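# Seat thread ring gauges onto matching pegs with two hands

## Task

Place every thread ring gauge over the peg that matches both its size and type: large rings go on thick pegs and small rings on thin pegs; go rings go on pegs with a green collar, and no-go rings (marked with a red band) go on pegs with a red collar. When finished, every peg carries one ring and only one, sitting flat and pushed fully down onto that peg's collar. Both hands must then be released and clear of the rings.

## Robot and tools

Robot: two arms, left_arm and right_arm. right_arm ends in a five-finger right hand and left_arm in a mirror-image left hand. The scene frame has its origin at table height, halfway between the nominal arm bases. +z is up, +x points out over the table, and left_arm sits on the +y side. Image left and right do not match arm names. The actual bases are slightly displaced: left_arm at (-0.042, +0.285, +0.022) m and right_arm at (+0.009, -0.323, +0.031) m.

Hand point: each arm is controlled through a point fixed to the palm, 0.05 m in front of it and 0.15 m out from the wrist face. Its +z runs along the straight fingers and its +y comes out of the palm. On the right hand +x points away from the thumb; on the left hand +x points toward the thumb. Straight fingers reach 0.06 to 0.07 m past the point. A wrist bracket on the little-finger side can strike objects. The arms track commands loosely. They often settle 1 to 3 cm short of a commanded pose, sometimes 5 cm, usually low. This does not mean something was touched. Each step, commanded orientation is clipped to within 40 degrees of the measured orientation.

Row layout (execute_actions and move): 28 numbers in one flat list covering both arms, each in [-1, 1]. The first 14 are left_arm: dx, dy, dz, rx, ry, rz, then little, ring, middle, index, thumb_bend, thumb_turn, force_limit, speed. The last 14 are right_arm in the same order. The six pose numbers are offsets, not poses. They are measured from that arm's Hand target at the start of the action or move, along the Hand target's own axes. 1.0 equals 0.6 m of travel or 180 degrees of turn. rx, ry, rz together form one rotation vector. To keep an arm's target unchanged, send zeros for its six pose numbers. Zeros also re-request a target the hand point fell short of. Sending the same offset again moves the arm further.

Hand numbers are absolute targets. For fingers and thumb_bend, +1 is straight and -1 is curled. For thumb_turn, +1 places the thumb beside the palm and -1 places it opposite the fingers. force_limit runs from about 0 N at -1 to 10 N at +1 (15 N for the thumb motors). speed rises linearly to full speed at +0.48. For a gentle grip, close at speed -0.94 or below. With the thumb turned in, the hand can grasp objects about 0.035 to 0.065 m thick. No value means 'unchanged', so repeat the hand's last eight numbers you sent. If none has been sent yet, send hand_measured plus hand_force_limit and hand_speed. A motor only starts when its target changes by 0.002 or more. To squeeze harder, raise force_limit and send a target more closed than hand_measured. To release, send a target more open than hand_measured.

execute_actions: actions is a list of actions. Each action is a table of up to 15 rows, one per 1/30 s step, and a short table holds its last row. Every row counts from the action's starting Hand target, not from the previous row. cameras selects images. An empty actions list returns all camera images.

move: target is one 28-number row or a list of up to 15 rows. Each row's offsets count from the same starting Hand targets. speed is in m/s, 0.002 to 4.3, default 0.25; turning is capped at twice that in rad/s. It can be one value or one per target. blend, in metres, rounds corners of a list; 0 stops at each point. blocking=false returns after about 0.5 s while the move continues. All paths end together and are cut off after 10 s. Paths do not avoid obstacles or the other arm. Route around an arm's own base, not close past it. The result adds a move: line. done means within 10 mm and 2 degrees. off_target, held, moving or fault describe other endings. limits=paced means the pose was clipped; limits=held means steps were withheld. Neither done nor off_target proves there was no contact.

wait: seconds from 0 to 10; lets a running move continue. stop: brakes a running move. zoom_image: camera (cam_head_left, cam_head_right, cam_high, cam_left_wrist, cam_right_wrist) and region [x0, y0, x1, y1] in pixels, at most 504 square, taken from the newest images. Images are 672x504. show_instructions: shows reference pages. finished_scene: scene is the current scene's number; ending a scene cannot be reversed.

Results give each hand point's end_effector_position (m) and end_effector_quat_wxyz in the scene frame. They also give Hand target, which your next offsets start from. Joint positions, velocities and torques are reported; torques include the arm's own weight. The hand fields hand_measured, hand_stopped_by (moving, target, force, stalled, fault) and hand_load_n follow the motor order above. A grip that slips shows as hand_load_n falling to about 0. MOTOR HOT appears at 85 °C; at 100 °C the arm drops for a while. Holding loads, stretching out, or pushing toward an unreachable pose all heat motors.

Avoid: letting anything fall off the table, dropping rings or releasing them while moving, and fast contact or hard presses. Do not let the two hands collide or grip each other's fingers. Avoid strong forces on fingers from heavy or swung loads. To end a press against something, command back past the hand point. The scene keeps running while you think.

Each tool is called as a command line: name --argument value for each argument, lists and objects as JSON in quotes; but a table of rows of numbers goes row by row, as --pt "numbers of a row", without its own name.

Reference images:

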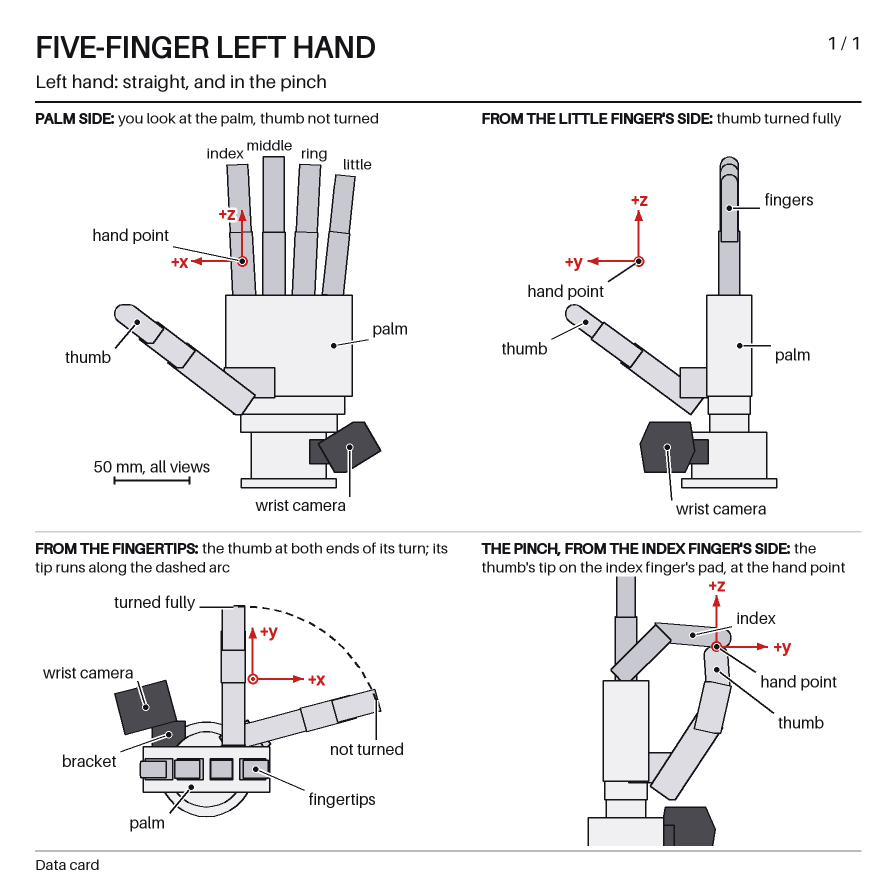

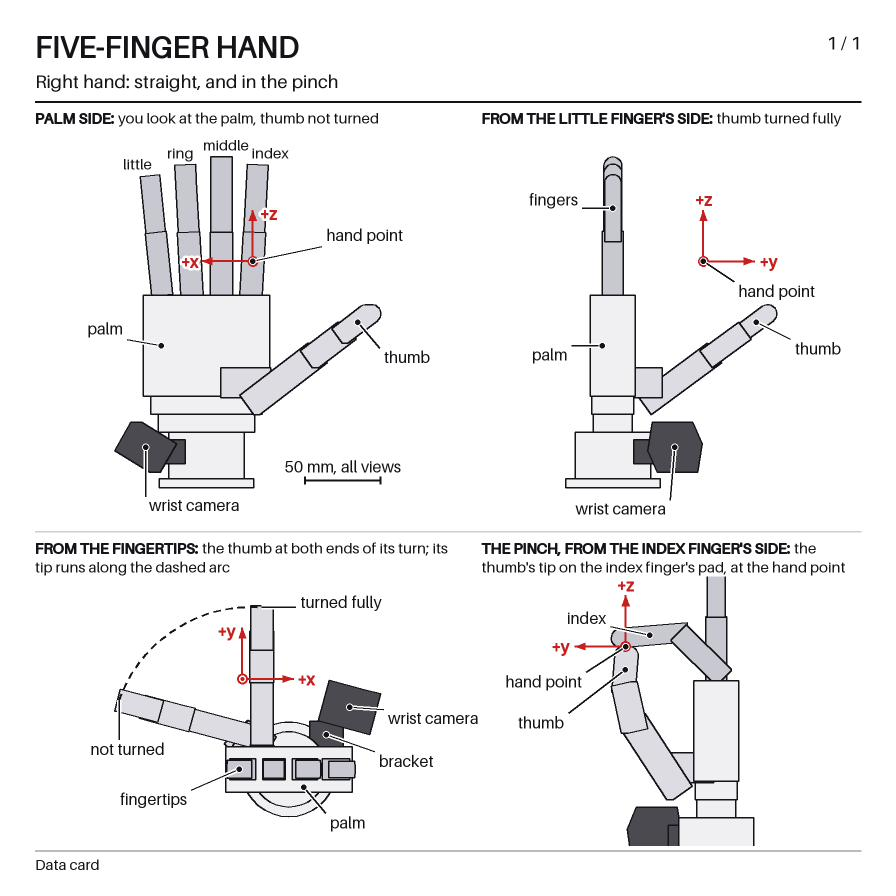

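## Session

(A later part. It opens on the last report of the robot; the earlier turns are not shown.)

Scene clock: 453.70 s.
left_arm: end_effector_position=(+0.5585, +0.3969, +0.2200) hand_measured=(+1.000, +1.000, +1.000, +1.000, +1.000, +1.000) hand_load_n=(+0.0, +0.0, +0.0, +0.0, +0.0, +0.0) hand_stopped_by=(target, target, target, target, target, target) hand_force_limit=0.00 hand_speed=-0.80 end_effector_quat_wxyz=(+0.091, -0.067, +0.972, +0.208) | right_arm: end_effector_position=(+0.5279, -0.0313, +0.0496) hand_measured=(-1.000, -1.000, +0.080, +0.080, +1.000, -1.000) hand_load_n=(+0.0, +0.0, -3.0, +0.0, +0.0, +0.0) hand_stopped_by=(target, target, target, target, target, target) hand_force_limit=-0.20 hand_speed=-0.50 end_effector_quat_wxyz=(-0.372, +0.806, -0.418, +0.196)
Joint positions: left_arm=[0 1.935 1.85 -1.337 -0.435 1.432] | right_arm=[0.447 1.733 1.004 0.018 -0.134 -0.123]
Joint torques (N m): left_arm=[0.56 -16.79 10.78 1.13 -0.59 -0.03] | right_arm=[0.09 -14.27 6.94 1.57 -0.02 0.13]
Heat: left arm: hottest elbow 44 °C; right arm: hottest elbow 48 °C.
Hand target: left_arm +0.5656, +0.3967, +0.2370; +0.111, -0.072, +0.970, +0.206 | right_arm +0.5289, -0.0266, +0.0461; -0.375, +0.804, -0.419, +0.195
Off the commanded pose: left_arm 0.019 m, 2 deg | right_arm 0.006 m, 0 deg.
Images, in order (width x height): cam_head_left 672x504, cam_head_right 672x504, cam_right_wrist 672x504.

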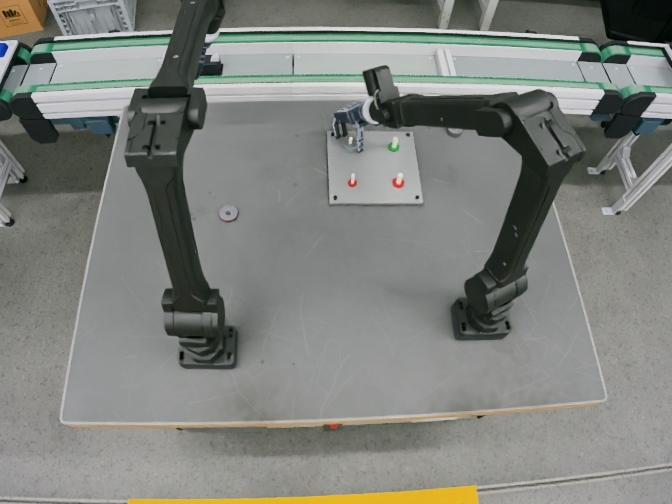

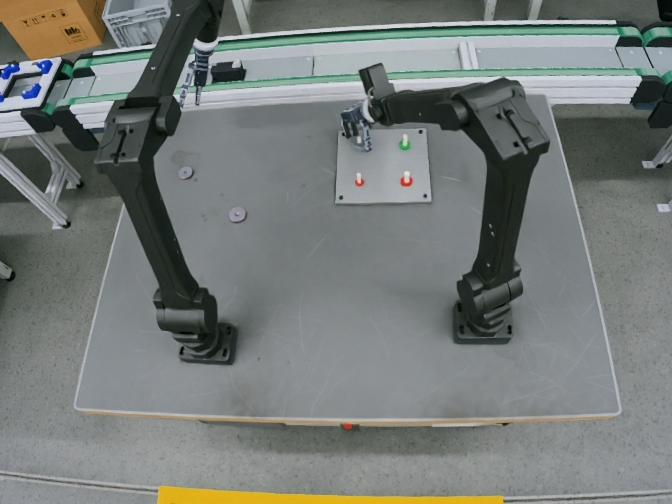

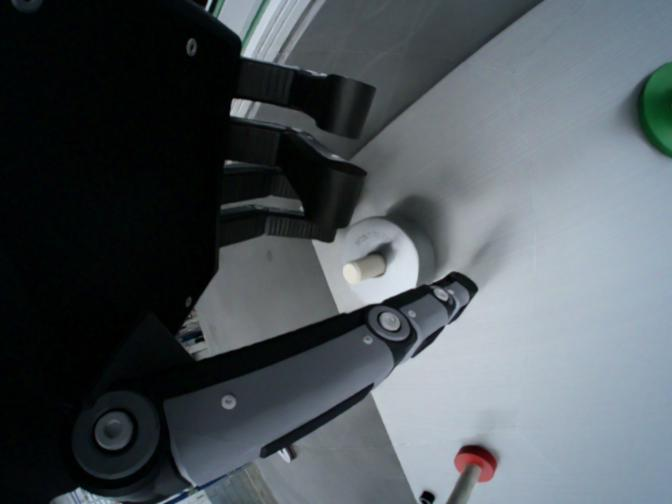

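move --pt "0 0 0 0 0 0 1 1 1 1 1 1 0 -0.8 0.006 -0.0577 -0.022 0 0 0 -1 -1 0.08 0.08 1 -1 -0.2 -0.5" --pt "0 0 0 0 0 0 1 1 1 1 1 1 0 -0.8 0.0191 -0.1835 -0.1184 0 0 0 -1 -1 0.08 0.08 1 -1 -0.2 -0.5" --speed 0.12 --blend 0.02 --cameras '["cam_head_left","cam_head_right","cam_high"]'

zoom_image --camera "cam_head_right" --region '[330, 110, 390, 170]'

Scene clock: 462.97 s.
left_arm: end_effector_position=(+0.5585, +0.3969, +0.2200) hand_measured=(+1.000, +1.000, +1.000, +1.000, +1.000, +1.000) hand_load_n=(+0.0, +0.0, +0.0, +0.0, +0.0, +0.0) hand_stopped_by=(target, target, target, target, target, target) hand_force_limit=0.00 hand_speed=-0.80 end_effector_quat_wxyz=(+0.091, -0.067, +0.972, +0.208) | right_arm: end_effector_position=(+0.5307, -0.0302, +0.1439) hand_measured=(-1.000, -1.000, +0.080, +0.080, +1.000, -1.000) hand_load_n=(+0.0, +0.0, +0.0, +0.0, +0.0, +0.0) hand_stopped_by=(target, target, target, target, target, target) hand_force_limit=-0.20 hand_speed=-0.50 end_effector_quat_wxyz=(-0.356, +0.814, -0.423, +0.179)
Joint positions: left_arm=[0 1.935 1.85 -1.337 -0.435 1.432] | right_arm=[0.443 1.612 1.164 -0.313 -0.145 -0.123]
Joint torques (N m): left_arm=[0.32 -16.91 10.8 1.09 -0.58 -0.01] | right_arm=[-0.79 -16.15 11.74 0.68 -0.08 0.01]
Heat: left arm: hottest elbow 45 °C; right arm: hottest elbow 48 °C.
Hand target: left_arm +0.5656, +0.3967, +0.2370; +0.111, -0.072, +0.970, +0.206 | right_arm +0.5490, -0.0265, +0.1759; -0.375, +0.804, -0.418, +0.195
Off the commanded pose: left_arm 0.019 m, 2 deg | right_arm 0.037 m, 3 deg.
move: off_target (left_arm, right_arm); blend cut to 0.0186 m at target 1
Images, in order (width x height): cam_head_left 672x504, cam_head_right 672x504, cam_high 672x504.

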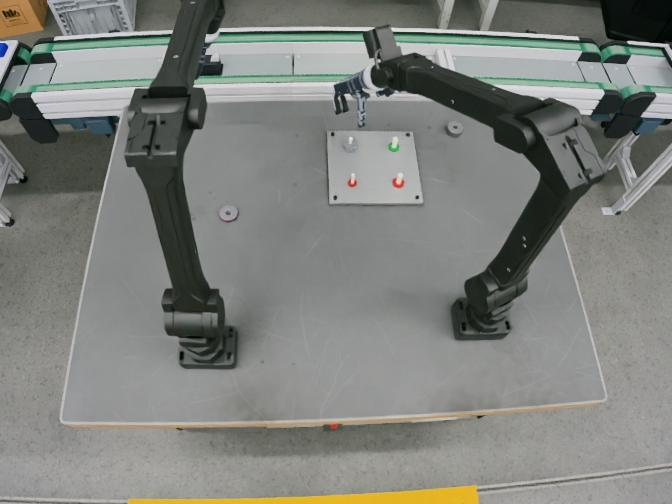

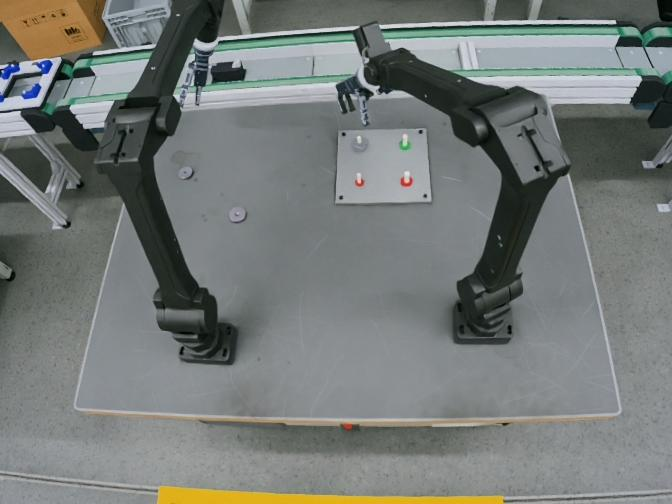

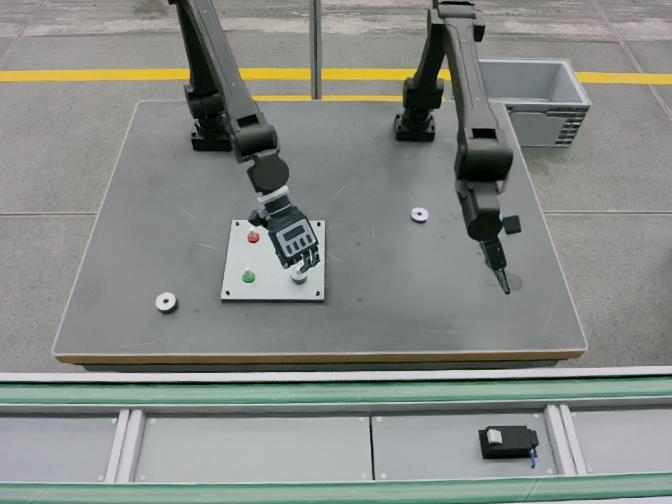

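Scaled by 8.400 from the camera's 672x504 image, which has a finer 960x720 frame.

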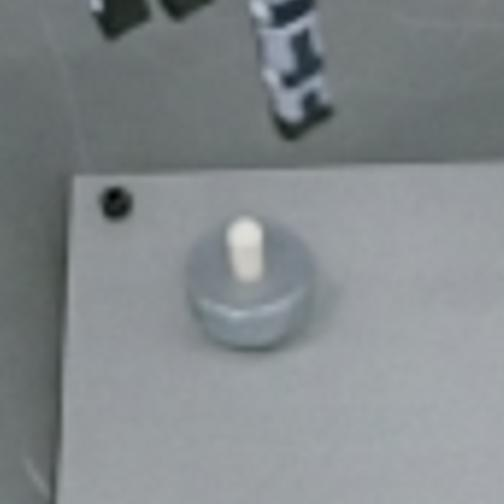

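move --target '[0,0,0,0,0,0,1,1,1,1,1,1,0,-0.8,0.4767,0.1815,-0.175,0,0.1277,0.1072,-1,-1,0.15,0.15,1,-1,-0.2,-0.5]' --speed 0.25 --cameras '["cam_head_left","cam_head_right","cam_high","cam_right_wrist"]'

Scene clock: 482.40 s.
left_arm: end_effector_position=(+0.5585, +0.3969, +0.2200) hand_measured=(+1.000, +1.000, +1.000, +1.000, +1.000, +1.000) hand_load_n=(+0.0, +0.0, +0.0, +0.0, +0.0, +0.0) hand_stopped_by=(target, target, target, target, target, target) hand_force_limit=0.00 hand_speed=-0.80 end_effector_quat_wxyz=(+0.091, -0.067, +0.972, +0.208) | right_arm: end_effector_position=(+0.5782, -0.3472, +0.1527) hand_measured=(-1.000, -1.000, +0.150, +0.150, +1.000, -1.000) hand_load_n=(+0.0, +0.0, +0.0, +0.0, +0.0, +0.0) hand_stopped_by=(target, target, target, target, target, target) hand_force_limit=-0.20 hand_speed=-0.50 end_effector_quat_wxyz=(-0.304, +0.667, -0.623, +0.273)
Joint positions: left_arm=[0 1.935 1.85 -1.337 -0.435 1.432] | right_arm=[-0.121 1.527 1.078 -0.292 -0.168 -0.133]
Joint torques (N m): left_arm=[0.5 -16.97 10.7 1.1 -0.59 -0.04] | right_arm=[-0.03 -13.1 9.33 1.73 -0.09 -0.1]
Heat: left arm: hottest elbow 45 °C; right arm: hottest elbow 50 °C.
Hand target: left_arm +0.5656, +0.3967, +0.2370; +0.111, -0.072, +0.970, +0.206 | right_arm +0.5900, -0.3471, +0.1600; -0.311, +0.668, -0.612, +0.285
Off the commanded pose: left_arm 0.019 m, 2 deg | right_arm 0.014 m, 2 deg.
move: off_target (left_arm, right_arm)
Images, in order (width x height): cam_head_left 672x504, cam_head_right 672x504, cam_high 672x504, cam_right_wrist 672x504.

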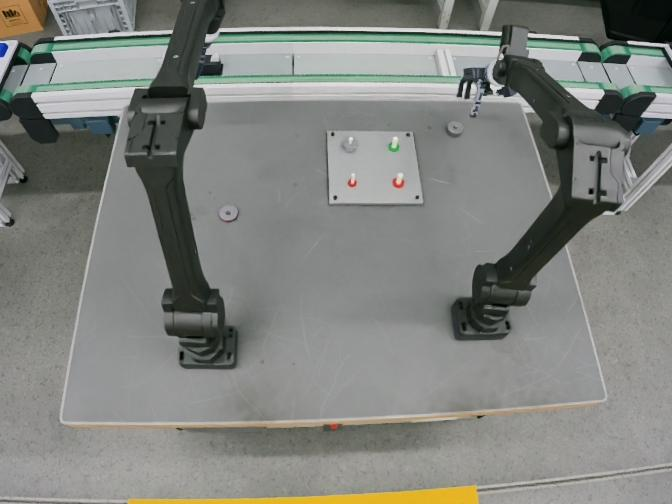

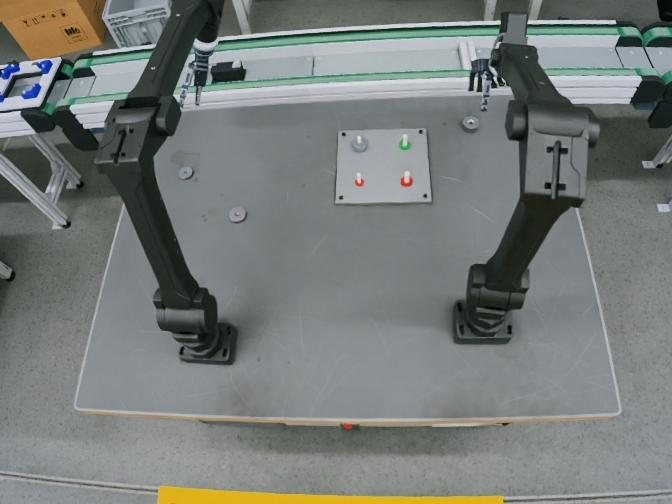

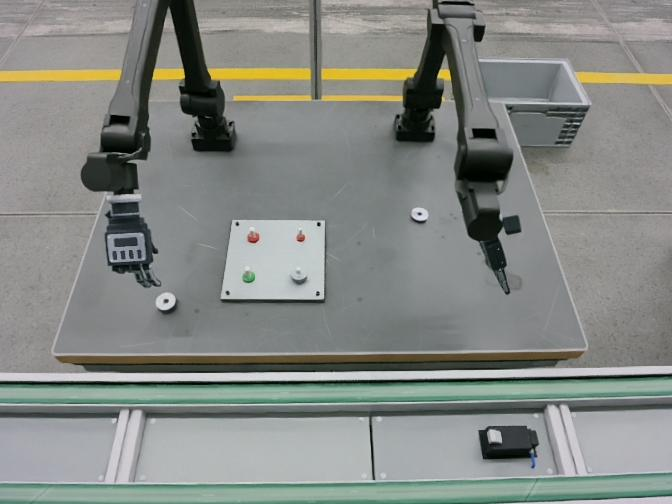

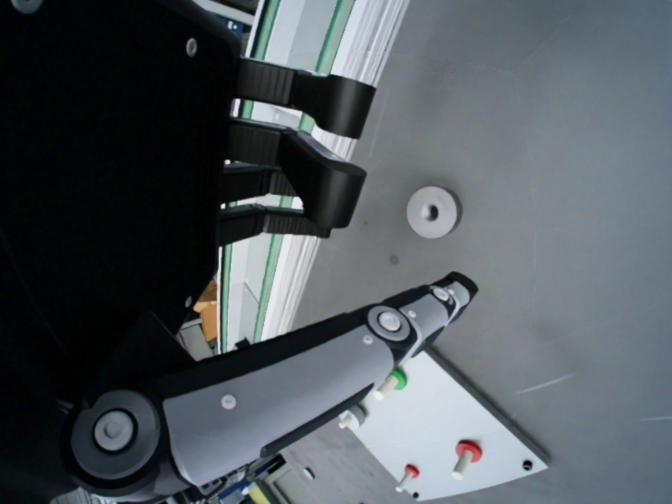

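move --target '[0,0,0,0,0,0,1,1,1,1,1,1,0,-0.8,0.0002,0.069,0.0863,0,0,0,-1,-1,0.15,0.15,1,-1,-0.2,-0.5]' --speed 0.15 --cameras '["cam_head_left","cam_head_right","cam_high","cam_right_wrist"]'

zoom_image --camera "cam_head_right" --region '[440, 80, 520, 150]'

zoom_image --camera "cam_high" --region '[120, 250, 210, 330]'

Scene clock: 496.87 s.
left_arm: end_effector_position=(+0.5585, +0.3969, +0.2200) hand_measured=(+1.000, +1.000, +1.000, +1.000, +1.000, +1.000) hand_load_n=(+0.0, +0.0, +0.0, +0.0, +0.0, +0.0) hand_stopped_by=(target, target, target, target, target, target) hand_force_limit=0.00 hand_speed=-0.80 end_effector_quat_wxyz=(+0.091, -0.067, +0.972, +0.208) | right_arm: end_effector_position=(+0.5971, -0.3497, +0.0968) hand_measured=(-1.000, -1.000, +0.150, +0.150, +1.000, -1.000) hand_load_n=(+0.0, +0.0, +0.0, +0.0, +0.0, +0.0) hand_stopped_by=(target, target, target, target, target, target) hand_force_limit=-0.20 hand_speed=-0.50 end_effector_quat_wxyz=(-0.308, +0.665, -0.620, +0.280)
Joint positions: left_arm=[0 1.935 1.85 -1.337 -0.435 1.432] | right_arm=[-0.121 1.644 1.043 -0.123 -0.168 -0.133]
Joint torques (N m): left_arm=[0.56 -16.73 10.71 1.11 -0.59 -0.02] | right_arm=[0.32 -13.8 7.65 1.88 0.05 -0.06]
Heat: left arm: hottest elbow 45 °C; right arm: hottest elbow 49 °C.
Hand target: left_arm +0.5656, +0.3967, +0.2370; +0.111, -0.072, +0.970, +0.206 | right_arm +0.6029, -0.3461, +0.0949; -0.311, +0.668, -0.612, +0.285
Off the commanded pose: left_arm 0.019 m, 2 deg | right_arm 0.007 m, 1 deg.
move: off_target (left_arm)
Images, in order (width x height): cam_head_left 672x504, cam_head_right 672x504, cam_high 672x504, cam_right_wrist 672x504.

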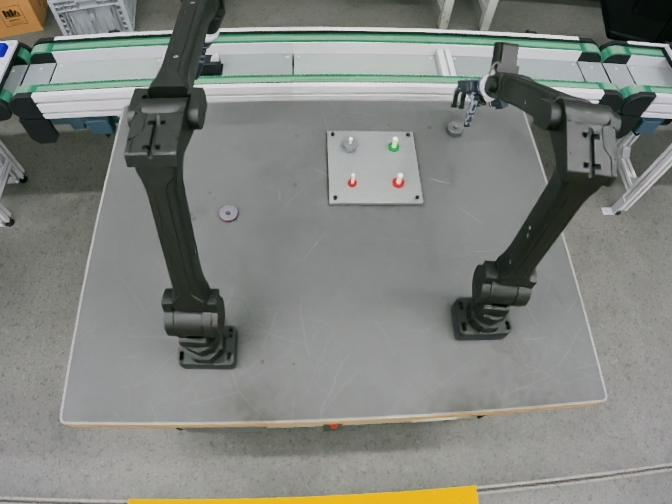

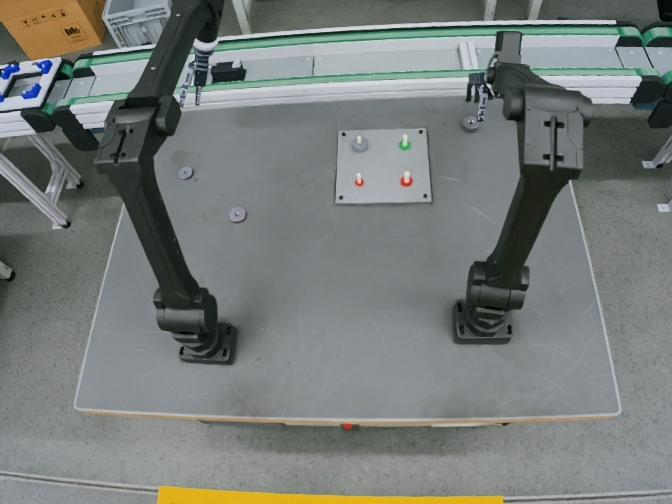

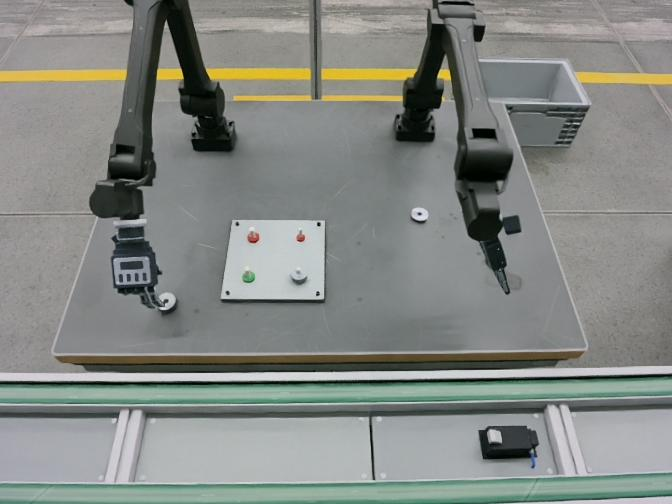

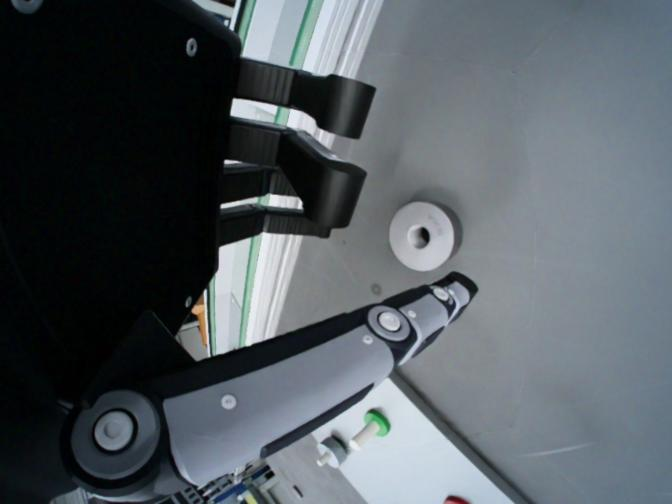

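Scaled by 6.300 from the camera's 672x504 image, which has a finer 960x720 frame.

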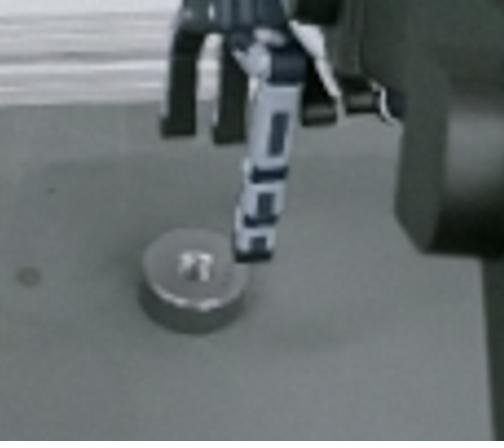

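Scaled by 5.600 from the camera's 672x504 image, which has a finer 960x720 frame.

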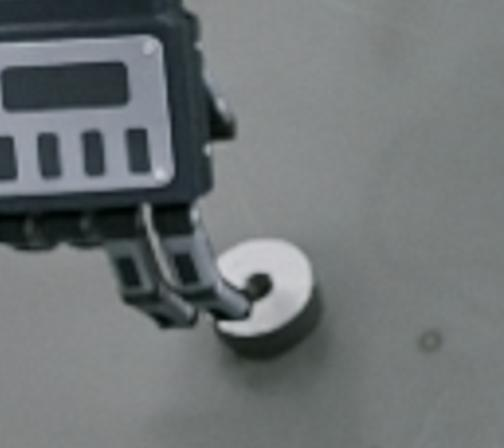

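move --target '[0,0,0,0,0,0,1,1,1,1,1,1,0,-0.8,-0.0105,0.0591,0.0333,0,0,0,-1,-1,0.15,0.15,1,-1,-0.2,-0.5]' --speed 0.1 --cameras '["cam_head_left","cam_head_right","cam_high","cam_right_wrist"]'

zoom_image --camera "cam_head_right" --region '[440, 80, 520, 150]'

zoom_image --camera "cam_high" --region '[120, 250, 210, 330]'

zoom_image --camera "cam_head_left" --region '[430, 80, 510, 150]'

Scene clock: 518.97 s.
left_arm: end_effector_position=(+0.5585, +0.3969, +0.2200) hand_measured=(+1.000, +1.000, +1.000, +1.000, +1.000, +1.000) hand_load_n=(+0.0, +0.0, +0.0, +0.0, +0.0, +0.0) hand_stopped_by=(target, target, target, target, target, target) hand_force_limit=0.00 hand_speed=-0.80 end_effector_quat_wxyz=(+0.091, -0.067, +0.972, +0.208) | right_arm: end_effector_position=(+0.5913, -0.3446, +0.0602) hand_measured=(-1.000, -1.000, +0.150, +0.150, +1.000, -1.000) hand_load_n=(+0.0, +0.0, +0.0, +0.0, +0.0, +0.0) hand_stopped_by=(target, target, target, target, target, target) hand_force_limit=-0.20 hand_speed=-0.50 end_effector_quat_wxyz=(-0.309, +0.666, -0.616, +0.283)
Joint positions: left_arm=[0 1.935 1.85 -1.337 -0.435 1.432] | right_arm=[-0.111 1.691 0.981 -0.007 -0.161 -0.133]
Joint torques (N m): left_arm=[0.62 -16.85 10.66 1.07 -0.59 -0.02] | right_arm=[0.38 -13.57 6.87 1.76 0.06 0.01]
Heat: left arm: hottest elbow 45 °C; right arm: hottest elbow 49 °C.
Hand target: left_arm +0.5656, +0.3967, +0.2370; +0.111, -0.072, +0.970, +0.206 | right_arm +0.5948, -0.3403, +0.0549; -0.311, +0.668, -0.612, +0.285
Off the commanded pose: left_arm 0.019 m, 2 deg | right_arm 0.008 m, 1 deg.
move: off_target (left_arm)
Images, in order (width x height): cam_head_left 672x504, cam_head_right 672x504, cam_high 672x504, cam_right_wrist 672x504.

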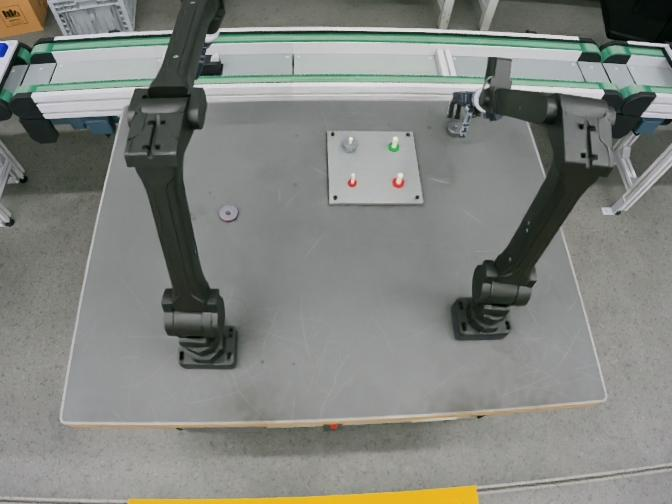

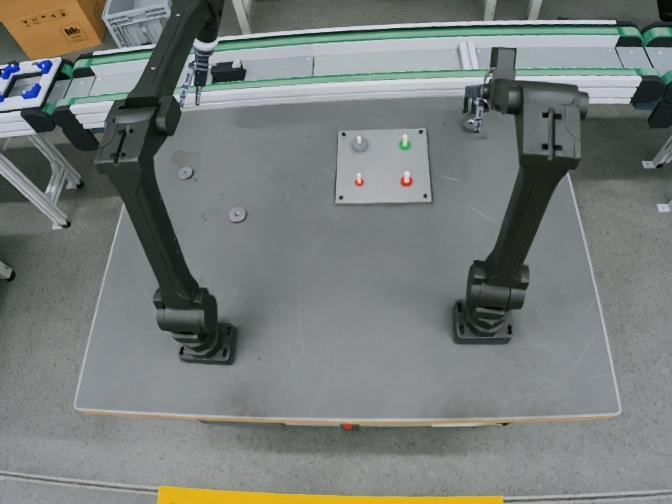

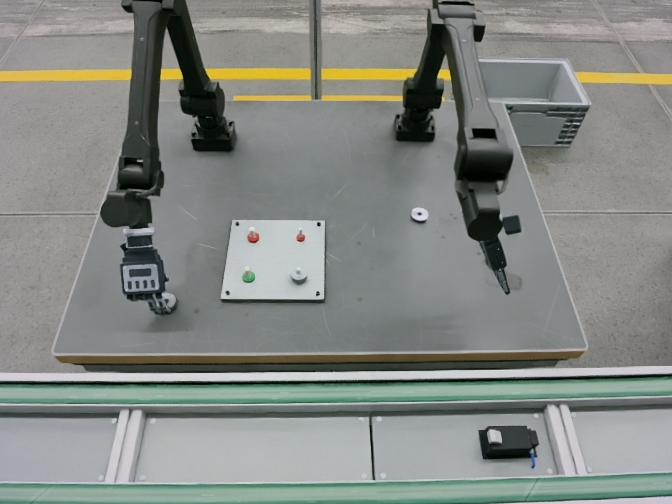

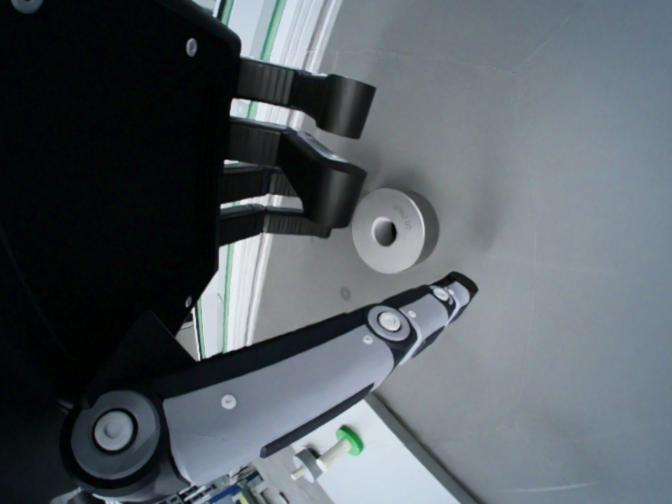

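Scaled by 6.300 from the camera's 672x504 image, which has a finer 960x720 frame.

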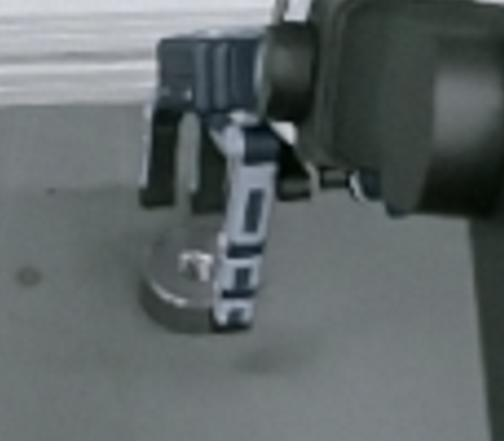

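Scaled by 5.600 from the camera's 672x504 image, which has a finer 960x720 frame.

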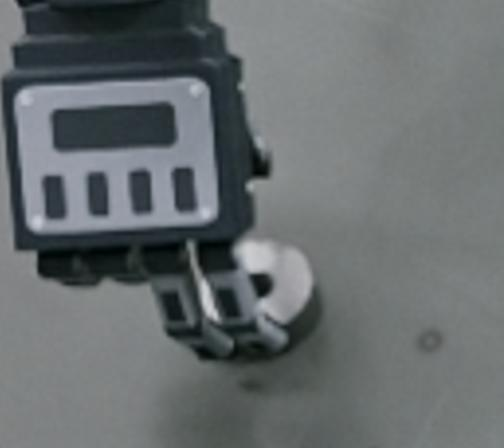

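Scaled by 6.300 from the camera's 672x504 image, which has a finer 960x720 frame.

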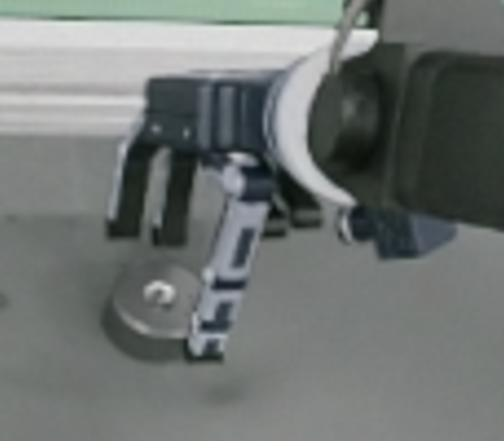

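move --target '[0,0,0,0,0,0,1,1,1,1,1,1,0,-0.8,-0.0117,0.024,0.0284,0,0,0,-1,-1,0.15,0.15,1,-1,-0.2,-0.5]' --speed 0.05 --cameras '["cam_head_left","cam_head_right","cam_high","cam_right_wrist"]'

zoom_image --camera "cam_head_right" --region '[440, 80, 520, 150]'

zoom_image --camera "cam_right_wrist" --region '[280, 150, 520, 320]'

zoom_image --camera "cam_head_left" --region '[430, 80, 510, 150]'

Scene clock: 562.27 s.
left_arm: end_effector_position=(+0.5585, +0.3969, +0.2200) hand_measured=(+1.000, +1.000, +1.000, +1.000, +1.000, +1.000) hand_load_n=(+0.0, +0.0, +0.0, +0.0, +0.0, +0.0) hand_stopped_by=(target, target, target, target, target, target) hand_force_limit=0.00 hand_speed=-0.80 end_effector_quat_wxyz=(+0.091, -0.067, +0.972, +0.208) | right_arm: end_effector_position=(+0.5957, -0.3380, +0.0403) hand_measured=(-1.000, -1.000, +0.150, +0.150, +1.000, -1.000) hand_load_n=(+0.0, +0.0, +0.0, +0.0, +0.0, +0.5) hand_stopped_by=(target, target, target, target, target, target) hand_force_limit=-0.20 hand_speed=-0.50 end_effector_quat_wxyz=(-0.309, +0.669, -0.612, +0.286)
Joint positions: left_arm=[0 1.935 1.85 -1.337 -0.435 1.432] | right_arm=[-0.095 1.735 0.973 0.052 -0.149 -0.133]
Joint torques (N m): left_arm=[0.21 -16.85 10.73 1.11 -0.6 -0.04] | right_arm=[0.32 -13.63 6.48 1.77 0.06 0.12]
Heat: left arm: hottest elbow 45 °C; right arm: hottest elbow 48 °C.
Hand target: left_arm +0.5656, +0.3967, +0.2370; +0.111, -0.072, +0.970, +0.206 | right_arm +0.5980, -0.3331, +0.0330; -0.311, +0.668, -0.612, +0.285
Off the commanded pose: left_arm 0.019 m, 2 deg | right_arm 0.009 m, 0 deg.
move: off_target (left_arm)
Images, in order (width x height): cam_head_left 672x504, cam_head_right 672x504, cam_high 672x504, cam_right_wrist 672x504.

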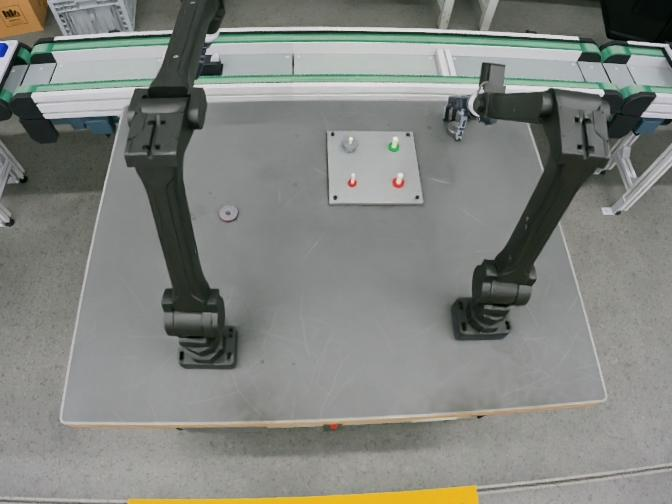

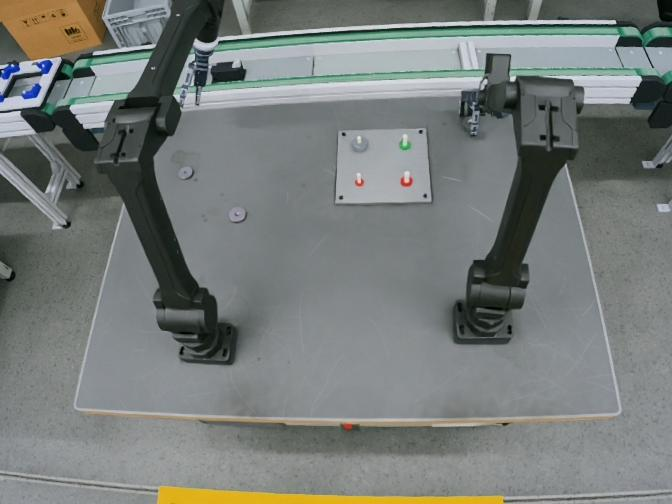

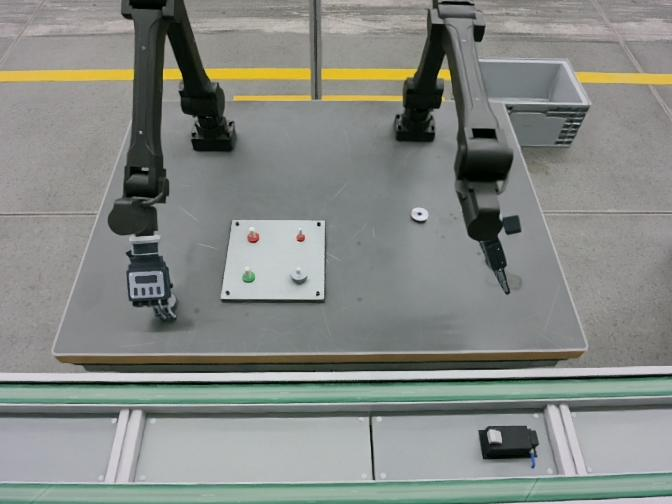

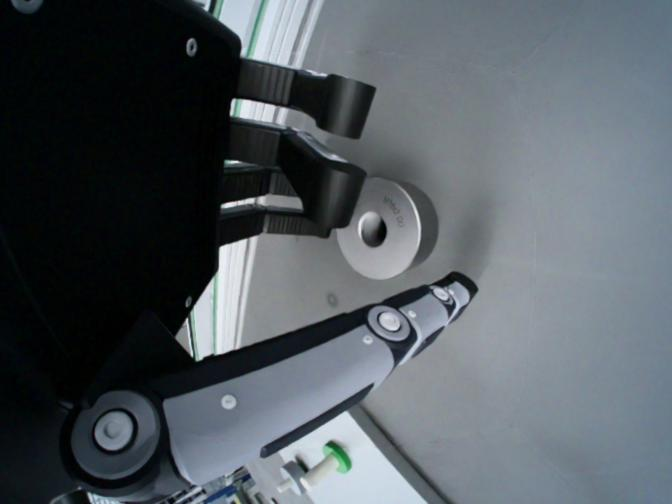

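Scaled by 6.300 from the camera's 672x504 image, which has a finer 960x720 frame.

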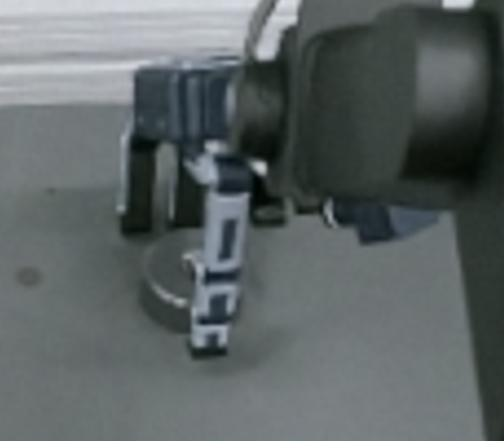

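Scaled by 2.100 from the camera's 672x504 image, which has a finer 960x720 frame.

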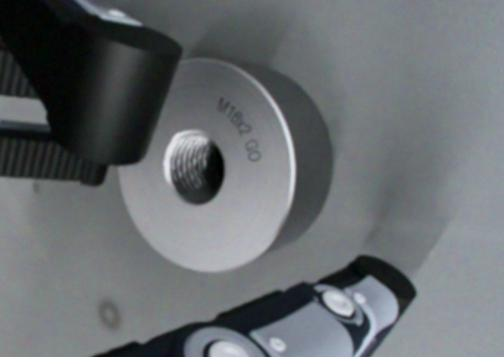

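Scaled by 6.300 from the camera's 672x504 image, which has a finer 960x720 frame.

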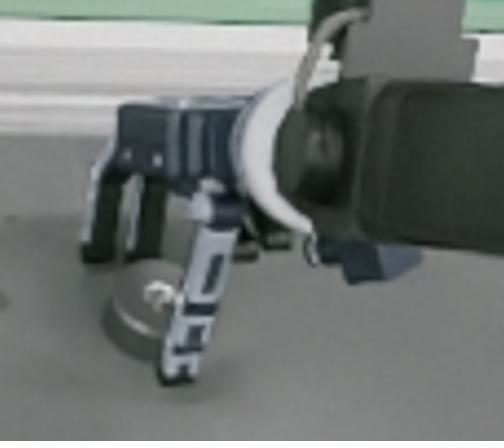

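move --pt "0 0 0 0 0 0 1 1 1 1 1 1 0 -0.8 -0.0019 -0.0619 -0.0299 0 0 0 -1 -1 0.15 0.15 1 -1 -0.2 -0.5" --pt "0 0 0 0 0 0 1 1 1 1 1 1 0 -0.8 -0.0022 -0.0074 0.0115 0 0 0 -1 -1 0.15 0.15 1 -1 -0.2 -0.5" --speed 0.1 --cameras '["cam_head_left","cam_head_right","cam_high","cam_right_wrist"]'

zoom_image --camera "cam_head_right" --region '[440, 80, 520, 150]'

zoom_image --camera "cam_high" --region '[120, 250, 210, 330]'

zoom_image --camera "cam_right_wrist" --region '[280, 150, 520, 320]'

Scene clock: 577.17 s.
left_arm: end_effector_position=(+0.5585, +0.3969, +0.2200) hand_measured=(+1.000, +1.000, +1.000, +1.000, +1.000, +1.000) hand_load_n=(+0.0, +0.0, +0.0, +0.0, +0.0, +0.0) hand_stopped_by=(target, target, target, target, target, target) hand_force_limit=0.00 hand_speed=-0.80 end_effector_quat_wxyz=(+0.091, -0.067, +0.972, +0.208) | right_arm: end_effector_position=(+0.6002, -0.3364, +0.0391) hand_measured=(-1.000, -1.000, +0.150, +0.150, +1.000, -1.000) hand_load_n=(+0.0, +0.0, -0.5, +0.0, +0.0, +0.0) hand_stopped_by=(target, target, target, target, target, target) hand_force_limit=-0.20 hand_speed=-0.50 end_effector_quat_wxyz=(-0.308, +0.669, -0.612, +0.287)
Joint positions: left_arm=[0 1.935 1.85 -1.337 -0.435 1.432] | right_arm=[-0.09 1.746 0.985 0.05 -0.144 -0.131]
Joint torques (N m): left_arm=[0.5 -16.73 10.74 1.21 -0.6 -0.03] | right_arm=[0.38 -13.27 7.2 1.72 0.05 0.14]
Heat: left arm: hottest elbow 45 °C; right arm: hottest elbow 48 °C.
Hand target: left_arm +0.5656, +0.3967, +0.2370; +0.111, -0.072, +0.970, +0.206 | right_arm +0.6059, -0.3310, +0.0318; -0.311, +0.668, -0.612, +0.285
Off the commanded pose: left_arm 0.019 m, 2 deg | right_arm 0.011 m, 0 deg.
move: off_target (left_arm, right_arm)
Images, in order (width x height): cam_head_left 672x504, cam_head_right 672x504, cam_high 672x504, cam_right_wrist 672x504.

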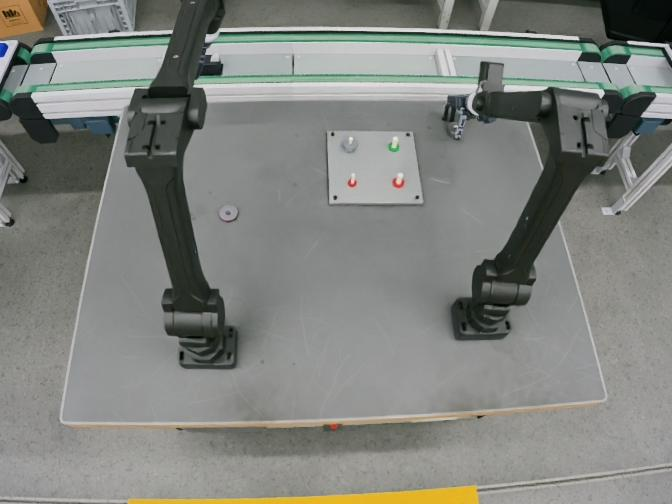

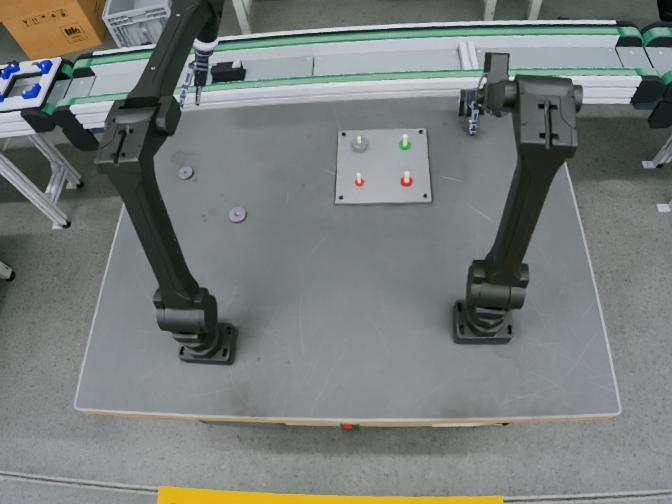

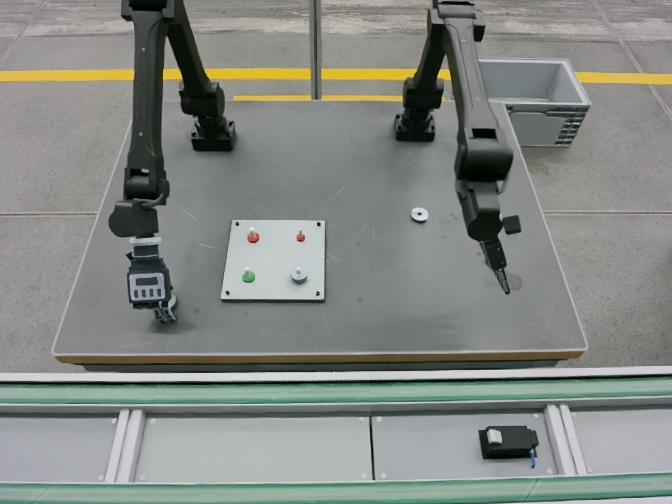

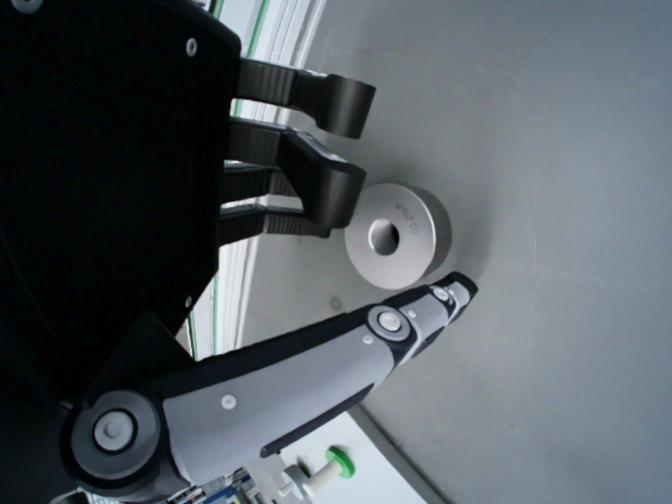

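Scaled by 6.300 from the camera's 672x504 image, which has a finer 960x720 frame.

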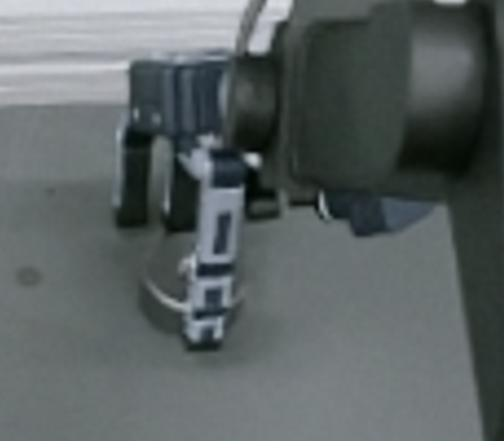

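Scaled by 5.600 from the camera's 672x504 image, which has a finer 960x720 frame.

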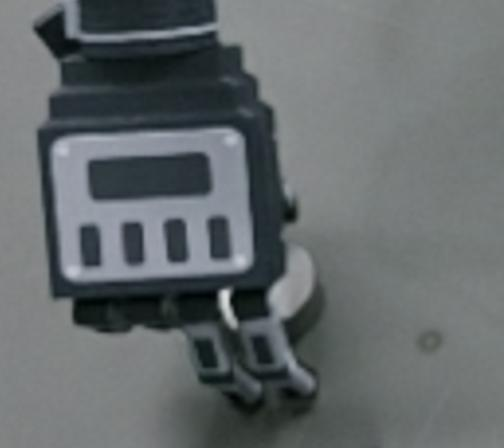

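Scaled by 2.100 from the camera's 672x504 image, which has a finer 960x720 frame.

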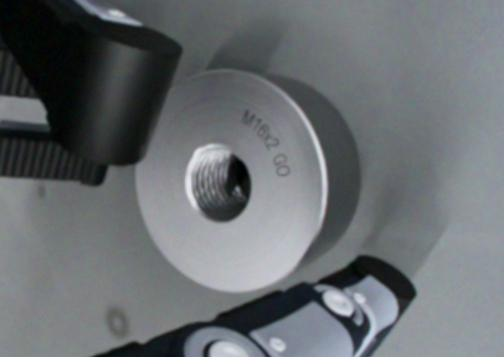

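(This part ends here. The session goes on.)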